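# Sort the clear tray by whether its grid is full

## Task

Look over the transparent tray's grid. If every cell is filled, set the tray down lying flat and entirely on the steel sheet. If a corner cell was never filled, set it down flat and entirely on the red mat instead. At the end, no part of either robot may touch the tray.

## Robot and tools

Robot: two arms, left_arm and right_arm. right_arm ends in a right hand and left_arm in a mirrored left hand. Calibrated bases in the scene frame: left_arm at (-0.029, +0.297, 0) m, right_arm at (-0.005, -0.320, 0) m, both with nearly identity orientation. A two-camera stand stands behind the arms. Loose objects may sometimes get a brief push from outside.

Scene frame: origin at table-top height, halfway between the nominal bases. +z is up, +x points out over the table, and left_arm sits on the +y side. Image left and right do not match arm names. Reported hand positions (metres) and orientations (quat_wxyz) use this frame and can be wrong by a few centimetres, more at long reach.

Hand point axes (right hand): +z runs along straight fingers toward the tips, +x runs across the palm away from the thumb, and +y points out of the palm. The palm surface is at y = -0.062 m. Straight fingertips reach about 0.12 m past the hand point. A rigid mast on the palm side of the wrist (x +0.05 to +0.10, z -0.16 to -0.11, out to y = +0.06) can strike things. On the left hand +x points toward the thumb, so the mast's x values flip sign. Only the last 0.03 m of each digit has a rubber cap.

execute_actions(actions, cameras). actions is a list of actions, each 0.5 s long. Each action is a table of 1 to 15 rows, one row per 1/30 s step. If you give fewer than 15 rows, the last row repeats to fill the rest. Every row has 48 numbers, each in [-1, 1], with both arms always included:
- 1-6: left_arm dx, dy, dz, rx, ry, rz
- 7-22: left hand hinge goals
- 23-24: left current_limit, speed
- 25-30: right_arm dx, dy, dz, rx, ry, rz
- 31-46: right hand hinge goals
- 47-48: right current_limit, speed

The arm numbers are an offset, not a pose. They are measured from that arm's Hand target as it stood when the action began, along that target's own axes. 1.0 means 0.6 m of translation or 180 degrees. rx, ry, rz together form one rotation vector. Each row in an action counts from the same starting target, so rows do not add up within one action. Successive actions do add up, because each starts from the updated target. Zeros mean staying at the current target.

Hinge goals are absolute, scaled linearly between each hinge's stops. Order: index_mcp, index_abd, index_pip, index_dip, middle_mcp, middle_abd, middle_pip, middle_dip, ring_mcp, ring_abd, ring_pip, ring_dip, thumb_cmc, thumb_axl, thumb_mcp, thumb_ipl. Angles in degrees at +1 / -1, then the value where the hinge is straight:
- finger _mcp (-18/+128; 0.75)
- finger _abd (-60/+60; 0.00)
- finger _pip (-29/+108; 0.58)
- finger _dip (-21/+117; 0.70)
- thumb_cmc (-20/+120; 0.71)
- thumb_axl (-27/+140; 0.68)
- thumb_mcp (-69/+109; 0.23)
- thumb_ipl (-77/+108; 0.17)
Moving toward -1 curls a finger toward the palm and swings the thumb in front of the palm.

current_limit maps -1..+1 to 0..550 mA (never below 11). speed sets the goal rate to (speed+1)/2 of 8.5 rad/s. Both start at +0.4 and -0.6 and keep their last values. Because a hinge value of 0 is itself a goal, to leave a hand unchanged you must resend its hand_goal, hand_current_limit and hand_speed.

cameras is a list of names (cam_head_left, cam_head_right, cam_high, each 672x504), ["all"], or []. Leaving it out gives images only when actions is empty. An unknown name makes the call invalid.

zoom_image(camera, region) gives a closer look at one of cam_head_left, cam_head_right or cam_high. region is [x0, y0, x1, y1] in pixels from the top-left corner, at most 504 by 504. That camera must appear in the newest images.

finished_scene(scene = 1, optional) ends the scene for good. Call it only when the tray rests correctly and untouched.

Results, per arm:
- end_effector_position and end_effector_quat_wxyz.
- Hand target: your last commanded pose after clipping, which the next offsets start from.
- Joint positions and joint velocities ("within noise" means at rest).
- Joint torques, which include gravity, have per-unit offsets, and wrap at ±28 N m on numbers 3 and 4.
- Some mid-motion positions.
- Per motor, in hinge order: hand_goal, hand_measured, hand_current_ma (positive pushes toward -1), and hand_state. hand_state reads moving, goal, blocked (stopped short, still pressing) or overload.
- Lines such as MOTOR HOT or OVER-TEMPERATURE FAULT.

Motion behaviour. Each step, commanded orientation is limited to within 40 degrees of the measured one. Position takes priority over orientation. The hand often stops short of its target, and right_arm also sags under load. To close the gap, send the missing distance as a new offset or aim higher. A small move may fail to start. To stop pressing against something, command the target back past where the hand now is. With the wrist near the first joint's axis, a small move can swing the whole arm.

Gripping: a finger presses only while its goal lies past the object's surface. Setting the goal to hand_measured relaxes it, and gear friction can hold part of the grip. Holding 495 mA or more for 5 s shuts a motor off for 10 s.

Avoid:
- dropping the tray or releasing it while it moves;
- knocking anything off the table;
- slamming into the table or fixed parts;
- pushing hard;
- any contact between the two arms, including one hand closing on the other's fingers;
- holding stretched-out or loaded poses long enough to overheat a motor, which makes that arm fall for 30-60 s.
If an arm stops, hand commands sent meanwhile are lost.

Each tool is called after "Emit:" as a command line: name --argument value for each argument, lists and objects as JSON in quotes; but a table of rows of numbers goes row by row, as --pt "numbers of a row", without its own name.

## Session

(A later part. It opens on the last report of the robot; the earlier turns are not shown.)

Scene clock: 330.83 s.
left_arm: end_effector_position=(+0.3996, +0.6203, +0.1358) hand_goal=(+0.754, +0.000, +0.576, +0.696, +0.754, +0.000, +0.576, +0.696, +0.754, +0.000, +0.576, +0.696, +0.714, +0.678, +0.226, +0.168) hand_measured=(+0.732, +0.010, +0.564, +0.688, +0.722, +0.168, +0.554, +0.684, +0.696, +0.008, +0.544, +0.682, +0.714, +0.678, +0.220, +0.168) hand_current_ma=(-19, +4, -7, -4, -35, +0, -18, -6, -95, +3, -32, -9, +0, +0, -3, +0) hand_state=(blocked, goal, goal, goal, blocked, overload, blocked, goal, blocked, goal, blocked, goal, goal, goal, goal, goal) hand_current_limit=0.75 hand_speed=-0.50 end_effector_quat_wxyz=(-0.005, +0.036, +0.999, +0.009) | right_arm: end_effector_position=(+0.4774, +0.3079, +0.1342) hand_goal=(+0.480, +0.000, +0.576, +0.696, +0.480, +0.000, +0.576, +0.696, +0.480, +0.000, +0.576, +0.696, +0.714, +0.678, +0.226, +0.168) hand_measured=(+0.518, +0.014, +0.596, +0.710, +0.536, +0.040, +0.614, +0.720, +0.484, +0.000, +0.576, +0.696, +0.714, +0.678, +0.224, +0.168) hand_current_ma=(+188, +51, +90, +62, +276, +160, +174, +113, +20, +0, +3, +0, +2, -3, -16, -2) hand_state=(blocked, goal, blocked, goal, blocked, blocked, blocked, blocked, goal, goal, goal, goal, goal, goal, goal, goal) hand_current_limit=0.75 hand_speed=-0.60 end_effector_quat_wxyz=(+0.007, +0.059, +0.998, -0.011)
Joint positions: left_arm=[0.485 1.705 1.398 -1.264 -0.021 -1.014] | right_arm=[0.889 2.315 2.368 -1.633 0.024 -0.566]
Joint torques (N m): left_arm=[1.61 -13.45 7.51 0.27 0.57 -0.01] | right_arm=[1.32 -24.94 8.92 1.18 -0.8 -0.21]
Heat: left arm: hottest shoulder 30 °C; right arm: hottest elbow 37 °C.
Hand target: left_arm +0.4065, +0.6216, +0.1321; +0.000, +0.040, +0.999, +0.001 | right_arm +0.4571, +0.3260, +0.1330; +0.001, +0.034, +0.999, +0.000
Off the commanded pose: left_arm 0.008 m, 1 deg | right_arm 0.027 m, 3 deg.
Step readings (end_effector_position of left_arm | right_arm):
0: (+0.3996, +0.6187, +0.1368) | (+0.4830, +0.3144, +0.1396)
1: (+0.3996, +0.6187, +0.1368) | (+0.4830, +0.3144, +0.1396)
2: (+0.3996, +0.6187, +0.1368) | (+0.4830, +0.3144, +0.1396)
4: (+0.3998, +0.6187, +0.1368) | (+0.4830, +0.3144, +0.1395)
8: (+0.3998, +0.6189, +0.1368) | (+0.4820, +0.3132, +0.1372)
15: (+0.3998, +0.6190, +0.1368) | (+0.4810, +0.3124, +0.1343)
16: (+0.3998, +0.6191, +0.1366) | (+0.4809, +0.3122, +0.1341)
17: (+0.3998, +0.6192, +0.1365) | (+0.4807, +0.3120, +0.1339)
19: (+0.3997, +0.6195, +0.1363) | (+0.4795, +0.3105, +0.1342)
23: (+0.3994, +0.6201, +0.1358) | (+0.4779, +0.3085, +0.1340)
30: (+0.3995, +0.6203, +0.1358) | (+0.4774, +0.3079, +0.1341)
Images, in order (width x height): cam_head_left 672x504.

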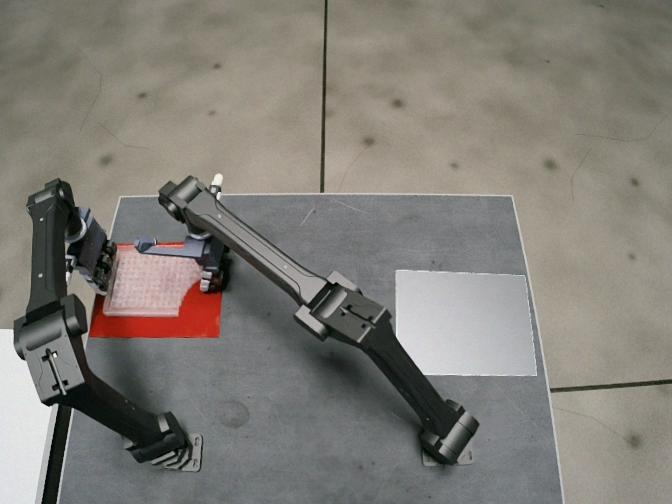

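Emit:
execute_actions --actions '[[[0,0.02,0,0,0,0,0.754,0,0.576,0.696,0.754,0,0.576,0.696,0.754,0,0.576,0.696,0.714,0.678,0.226,0.168,0.75,-0.5,0,-0.03,0,0,0,0,0.479,0,0.576,0.696,0.479,0,0.576,0.696,0.479,0,0.576,0.696,0.714,0.678,0.226,0.168,0.75,-0.6]],[[0,0.03,0,0,0,0,0.754,0,0.576,0.696,0.754,0,0.576,0.696,0.754,0,0.576,0.696,0.714,0.678,0.226,0.168,0.75,-0.5,0,-0.04,0,0,0,0,0.479,0,0.576,0.696,0.479,0,0.576,0.696,0.479,0,0.576,0.696,0.714,0.678,0.226,0.168,0.75,-0.6]],[[0,0.02,0,0,0,0,0.754,0,0.576,0.696,0.754,0,0.576,0.696,0.754,0,0.576,0.696,0.714,0.678,0.226,0.168,0.75,-0.5,0,-0.04,0,0,0,0,0.479,0,0.576,0.696,0.479,0,0.576,0.696,0.479,0,0.576,0.696,0.714,0.678,0.226,0.168,0.75,-0.6]]]' --cameras '["cam_head_left","cam_high"]'

Emit:
zoom_image --camera "cam_head_left" --region '[70, 190, 270, 360]'

Scene clock: 333.90 s.
left_arm: end_effector_position=(+0.4030, +0.6484, +0.1249) hand_goal=(+0.754, +0.000, +0.576, +0.696, +0.754, +0.000, +0.576, +0.696, +0.754, +0.000, +0.576, +0.696, +0.714, +0.678, +0.226, +0.168) hand_measured=(+0.750, +0.004, +0.574, +0.692, +0.750, +0.168, +0.572, +0.694, +0.770, +0.012, +0.584, +0.700, +0.714, +0.678, +0.220, +0.168) hand_current_ma=(-1, +1, -1, -1, -1, +0, -1, -1, +10, +5, +4, +1, +0, +0, -3, +0) hand_state=(goal, goal, goal, goal, goal, overload, goal, goal, goal, goal, goal, goal, goal, goal, goal, goal) hand_current_limit=0.75 hand_speed=-0.50 end_effector_quat_wxyz=(-0.009, +0.046, +0.999, -0.005) | right_arm: end_effector_position=(+0.4458, +0.2670, +0.1293) hand_goal=(+0.480, +0.000, +0.576, +0.696, +0.480, +0.000, +0.576, +0.696, +0.480, +0.000, +0.576, +0.696, +0.714, +0.678, +0.226, +0.168) hand_measured=(+0.464, +0.010, +0.566, +0.692, +0.480, +0.000, +0.574, +0.696, +0.484, +0.000, +0.576, +0.696, +0.714, +0.678, +0.222, +0.168) hand_current_ma=(-80, +39, -39, -21, -2, +3, -9, -1, +17, +0, +3, +0, +2, -3, -16, -2) hand_state=(goal, goal, goal, goal, goal, goal, goal, goal, goal, goal, goal, goal, goal, goal, goal, goal) hand_current_limit=0.75 hand_speed=-0.60 end_effector_quat_wxyz=(-0.001, +0.033, +0.999, -0.003)
Joint positions: left_arm=[0.537 1.762 1.452 -1.281 -0.002 -0.942] | right_arm=[0.874 2.125 2.022 -1.474 0.003 -0.632]
Joint torques (N m): left_arm=[2.55 -14.04 9.21 0.05 -0.09 -0.1] | right_arm=[-2.14 -23.3 8.91 0.69 -0.05 -0.1]
Heat: left arm: hottest shoulder 30 °C; right arm: hottest elbow 37 °C.
Hand target: left_arm +0.4100, +0.6634, +0.1323; +0.000, +0.040, +0.999, +0.001 | right_arm +0.4528, +0.2601, +0.1329; +0.001, +0.034, +0.999, +0.000
Off the commanded pose: left_arm 0.018 m, 1 deg | right_arm 0.010 m, 0 deg.
Step readings (end_effector_position of left_arm | right_arm):
0: (+0.3996, +0.6203, +0.1358) | (+0.4773, +0.3078, +0.1341)
1: (+0.3996, +0.6203, +0.1358) | (+0.4773, +0.3077, +0.1339)
2: (+0.3995, +0.6206, +0.1355) | (+0.4768, +0.3072, +0.1335)
4: (+0.3990, +0.6217, +0.1345) | (+0.4741, +0.3044, +0.1335)
8: (+0.3983, +0.6249, +0.1308) | (+0.4703, +0.3006, +0.1322)
15: (+0.3979, +0.6259, +0.1265) | (+0.4696, +0.3001, +0.1323)
16: (+0.3979, +0.6261, +0.1265) | (+0.4694, +0.2999, +0.1322)
17: (+0.3983, +0.6268, +0.1267) | (+0.4686, +0.2986, +0.1319)
19: (+0.3997, +0.6300, +0.1262) | (+0.4636, +0.2944, +0.1314)
23: (+0.4012, +0.6369, +0.1254) | (+0.4558, +0.2879, +0.1301)
30: (+0.4014, +0.6400, +0.1252) | (+0.4540, +0.2867, +0.1303)
31: (+0.4015, +0.6400, +0.1251) | (+0.4538, +0.2866, +0.1300)
32: (+0.4016, +0.6405, +0.1253) | (+0.4530, +0.2853, +0.1295)
34: (+0.4014, +0.6431, +0.1252) | (+0.4505, +0.2802, +0.1295)
38: (+0.4024, +0.6467, +0.1249) | (+0.4460, +0.2704, +0.1293)
45: (+0.4028, +0.6484, +0.1248) | (+0.4459, +0.2669, +0.1292)
Images, in order (width x height): cam_head_left 672x504, cam_high 672x504.

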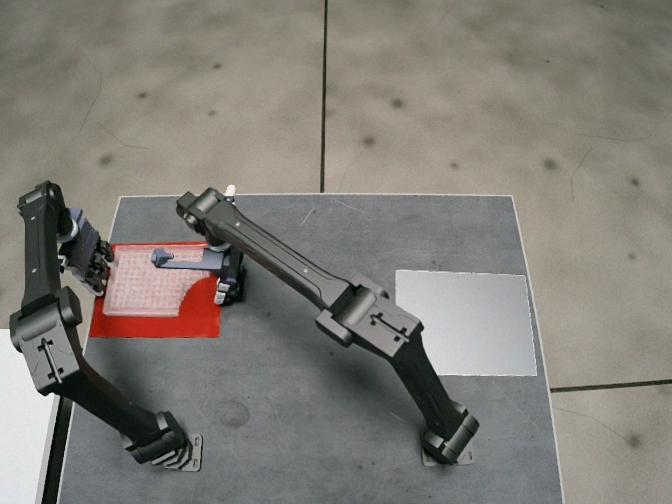

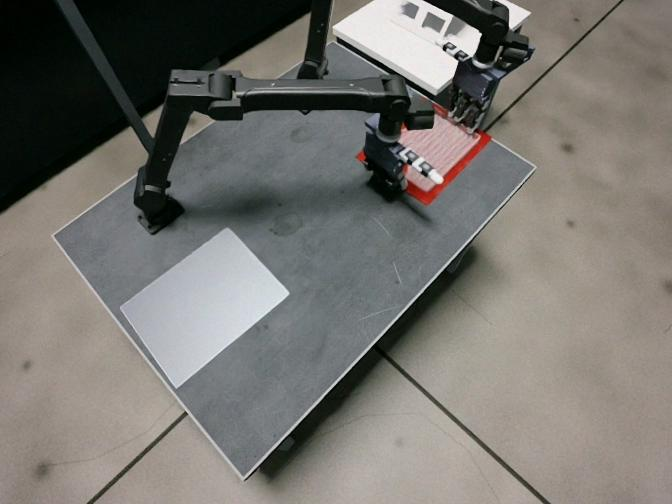

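Scaled by 2.520 from the camera's 672x504 image, which has a finer 960x720 frame.

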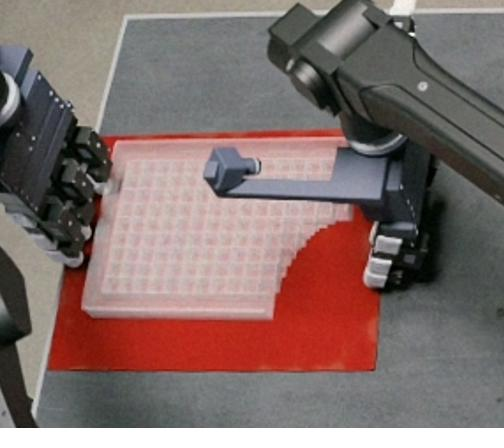

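Emit:
execute_actions --actions '[[[0,0.03,0,0,0,0,0.754,0,0.576,0.696,0.754,0,0.576,0.696,0.754,0,0.576,0.696,0.714,0.678,0.226,0.168,0.4,-0.5,0,-0.03,-0.03,0,0,0,0.479,0,0.576,0.696,0.479,0,0.576,0.696,0.479,0,0.576,0.696,0.714,0.678,0.226,0.168,0.4,-0.6]],[[0,0,-0.06,0,0,0,0.754,0,0.576,0.696,0.754,0,0.576,0.696,0.754,0,0.576,0.696,0.714,0.678,0.226,0.168,0.4,-0.5,0,-0.02,-0.06,0,0,0,0.479,0,0.576,0.696,0.479,0,0.576,0.696,0.479,0,0.576,0.696,0.714,0.678,0.226,0.168,0.4,-0.6]],[[0,0,-0.1,0,0,0,0.754,0,0.576,0.696,0.754,0,0.576,0.696,0.754,0,0.576,0.696,0.714,0.678,0.226,0.168,0.4,-0.5,0,-0.05,-0.08,0,0,0,0.479,0,0.576,0.696,0.479,0,0.576,0.696,0.479,0,0.576,0.696,0.714,0.678,0.226,0.168,0.4,-0.6]],[[0,0,-0.05,0,0,0,0.754,0,0.576,0.696,0.754,0,0.576,0.696,0.754,0,0.576,0.696,0.714,0.678,0.226,0.168,0.4,-0.5,0,-0.1,0,0,0,0,0.479,0,0.576,0.696,0.479,0,0.576,0.696,0.479,0,0.576,0.696,0.714,0.678,0.226,0.168,0.4,-0.6]],[[0,0,0,0,0,0,0.754,0,0.576,0.696,0.754,0,0.576,0.696,0.754,0,0.576,0.696,0.714,0.678,0.226,0.168,0.4,-0.5,0,-0.1,0,0,0,0,0.479,0,0.576,0.696,0.479,0,0.576,0.696,0.479,0,0.576,0.696,0.714,0.678,0.226,0.168,0.4,-0.6]]]' --cameras '["all"]'

Emit:
zoom_image --camera "cam_head_left" --region '[70, 190, 270, 360]'

Emit:
zoom_image --camera "cam_high" --region '[340, 60, 520, 220]'

Scene clock: 340.47 s.
left_arm: end_effector_position=(+0.4085, +0.6695, +0.2394) hand_goal=(+0.754, +0.000, +0.576, +0.696, +0.754, +0.000, +0.576, +0.696, +0.754, +0.000, +0.576, +0.696, +0.714, +0.678, +0.226, +0.168) hand_measured=(+0.750, +0.002, +0.574, +0.692, +0.750, +0.168, +0.572, +0.694, +0.754, +0.002, +0.578, +0.698, +0.714, +0.678, +0.220, +0.168) hand_current_ma=(-1, +0, +0, -1, -1, +0, -1, -1, +0, +0, +0, +1, +0, +0, -3, +0) hand_state=(goal, goal, goal, goal, goal, overload, goal, goal, goal, goal, goal, goal, goal, goal, goal, goal) hand_current_limit=0.40 hand_speed=-0.50 end_effector_quat_wxyz=(-0.015, +0.047, +0.999, -0.010) | right_arm: end_effector_position=(+0.4393, +0.0797, +0.2288) hand_goal=(+0.480, +0.000, +0.576, +0.696, +0.480, +0.000, +0.576, +0.696, +0.480, +0.000, +0.576, +0.696, +0.714, +0.678, +0.226, +0.168) hand_measured=(+0.480, +0.002, +0.574, +0.694, +0.480, +0.000, +0.574, +0.696, +0.482, +0.000, +0.576, +0.696, +0.714, +0.678, +0.222, +0.168) hand_current_ma=(+3, +8, -7, -12, +3, +3, -7, -1, +7, +0, +3, +0, -1, -3, -17, -2) hand_state=(goal, goal, goal, goal, goal, goal, goal, goal, goal, goal, goal, goal, goal, goal, goal, goal) hand_current_limit=0.40 hand_speed=-0.60 end_effector_quat_wxyz=(-0.006, +0.040, +0.999, -0.008)
Joint positions: left_arm=[0.566 1.766 1.763 -1.605 -0.001 -0.911] | right_arm=[0.654 1.72 1.675 -1.546 0.004 -0.837]
Joint torques (N m): left_arm=[2.37 -16.03 9.91 -0.21 -0.11 -0.12] | right_arm=[-0.91 -17.61 9.59 0.96 -0.11 -0.12]
Heat: left arm: hottest shoulder 30 °C; right arm: hottest elbow 36 °C.
Hand target: left_arm +0.4116, +0.6812, +0.2583; +0.000, +0.040, +0.999, +0.001 | right_arm +0.4403, +0.0806, +0.2349; +0.001, +0.034, +0.999, +0.000
Off the commanded pose: left_arm 0.022 m, 2 deg | right_arm 0.006 m, 1 deg.
Step readings (end_effector_position of left_arm | right_arm):
0: (+0.4030, +0.6484, +0.1247) | (+0.4457, +0.2669, +0.1292)
1: (+0.4031, +0.6485, +0.1249) | (+0.4456, +0.2668, +0.1293)
2: (+0.4033, +0.6490, +0.1250) | (+0.4452, +0.2659, +0.1291)
4: (+0.4042, +0.6515, +0.1245) | (+0.4433, +0.2625, +0.1295)
8: (+0.4046, +0.6587, +0.1237) | (+0.4431, +0.2535, +0.1326)
15: (+0.4054, +0.6608, +0.1231) | (+0.4488, +0.2478, +0.1420)
16: (+0.4055, +0.6609, +0.1235) | (+0.4490, +0.2476, +0.1425)
17: (+0.4051, +0.6608, +0.1246) | (+0.4482, +0.2468, +0.1427)
19: (+0.4043, +0.6622, +0.1290) | (+0.4451, +0.2424, +0.1438)
23: (+0.4060, +0.6665, +0.1413) | (+0.4409, +0.2357, +0.1522)
30: (+0.4063, +0.6681, +0.1469) | (+0.4400, +0.2318, +0.1676)
31: (+0.4058, +0.6677, +0.1471) | (+0.4399, +0.2314, +0.1681)
32: (+0.4047, +0.6670, +0.1491) | (+0.4394, +0.2298, +0.1684)
34: (+0.4030, +0.6659, +0.1578) | (+0.4366, +0.2238, +0.1709)
38: (+0.4062, +0.6680, +0.1859) | (+0.4368, +0.2098, +0.1877)
45: (+0.4093, +0.6700, +0.2122) | (+0.4406, +0.1970, +0.2185)
46: (+0.4090, +0.6698, +0.2124) | (+0.4405, +0.1970, +0.2192)
47: (+0.4081, +0.6692, +0.2132) | (+0.4409, +0.1950, +0.2193)
49: (+0.4063, +0.6681, +0.2174) | (+0.4364, +0.1869, +0.2164)
53: (+0.4082, +0.6693, +0.2318) | (+0.4322, +0.1591, +0.2144)
60: (+0.4091, +0.6699, +0.2395) | (+0.4448, +0.1393, +0.2311)
61: (+0.4089, +0.6697, +0.2395) | (+0.4444, +0.1392, +0.2316)
62: (+0.4088, +0.6697, +0.2394) | (+0.4432, +0.1371, +0.2305)
64: (+0.4086, +0.6696, +0.2394) | (+0.4358, +0.1280, +0.2249)
68: (+0.4085, +0.6695, +0.2394) | (+0.4292, +0.0989, +0.2181)
75: (+0.4085, +0.6695, +0.2394) | (+0.4407, +0.0797, +0.2294)

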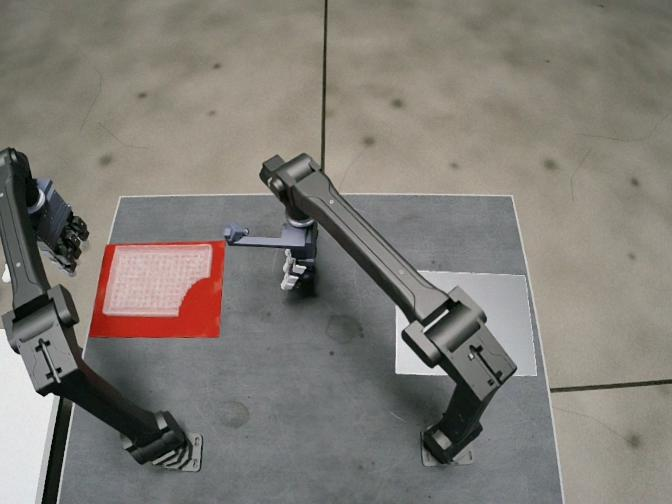

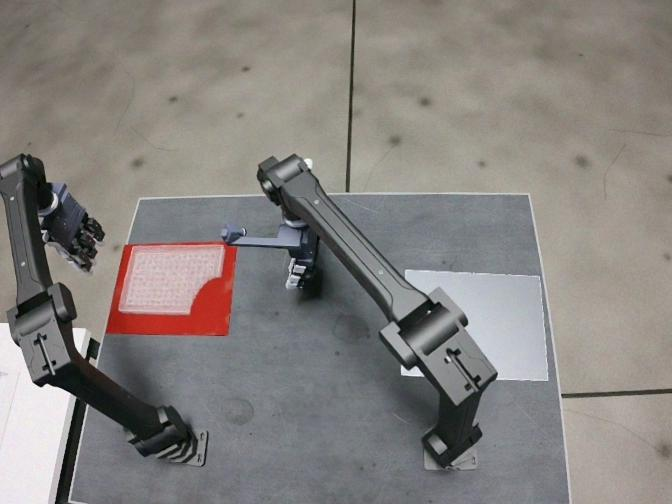

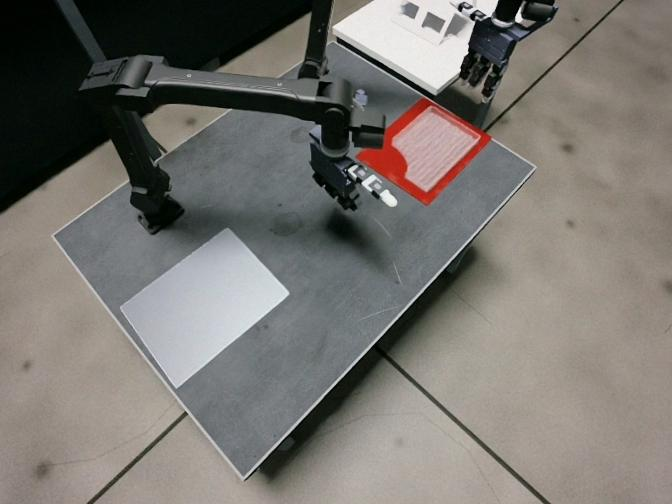

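Scaled by 2.520 from the camera's 672x504 image, which has a finer 960x720 frame.

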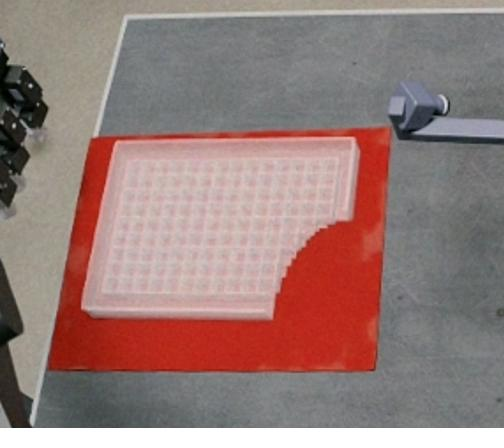

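Scaled by 2.800 from the camera's 672x504 image, which has a finer 960x720 frame.

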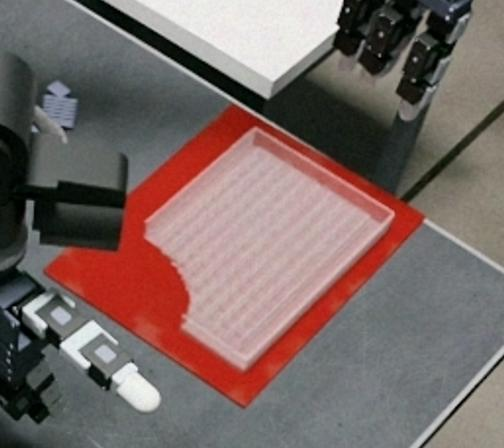

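Emit:
finished_scene

The scene is finished: the task was done.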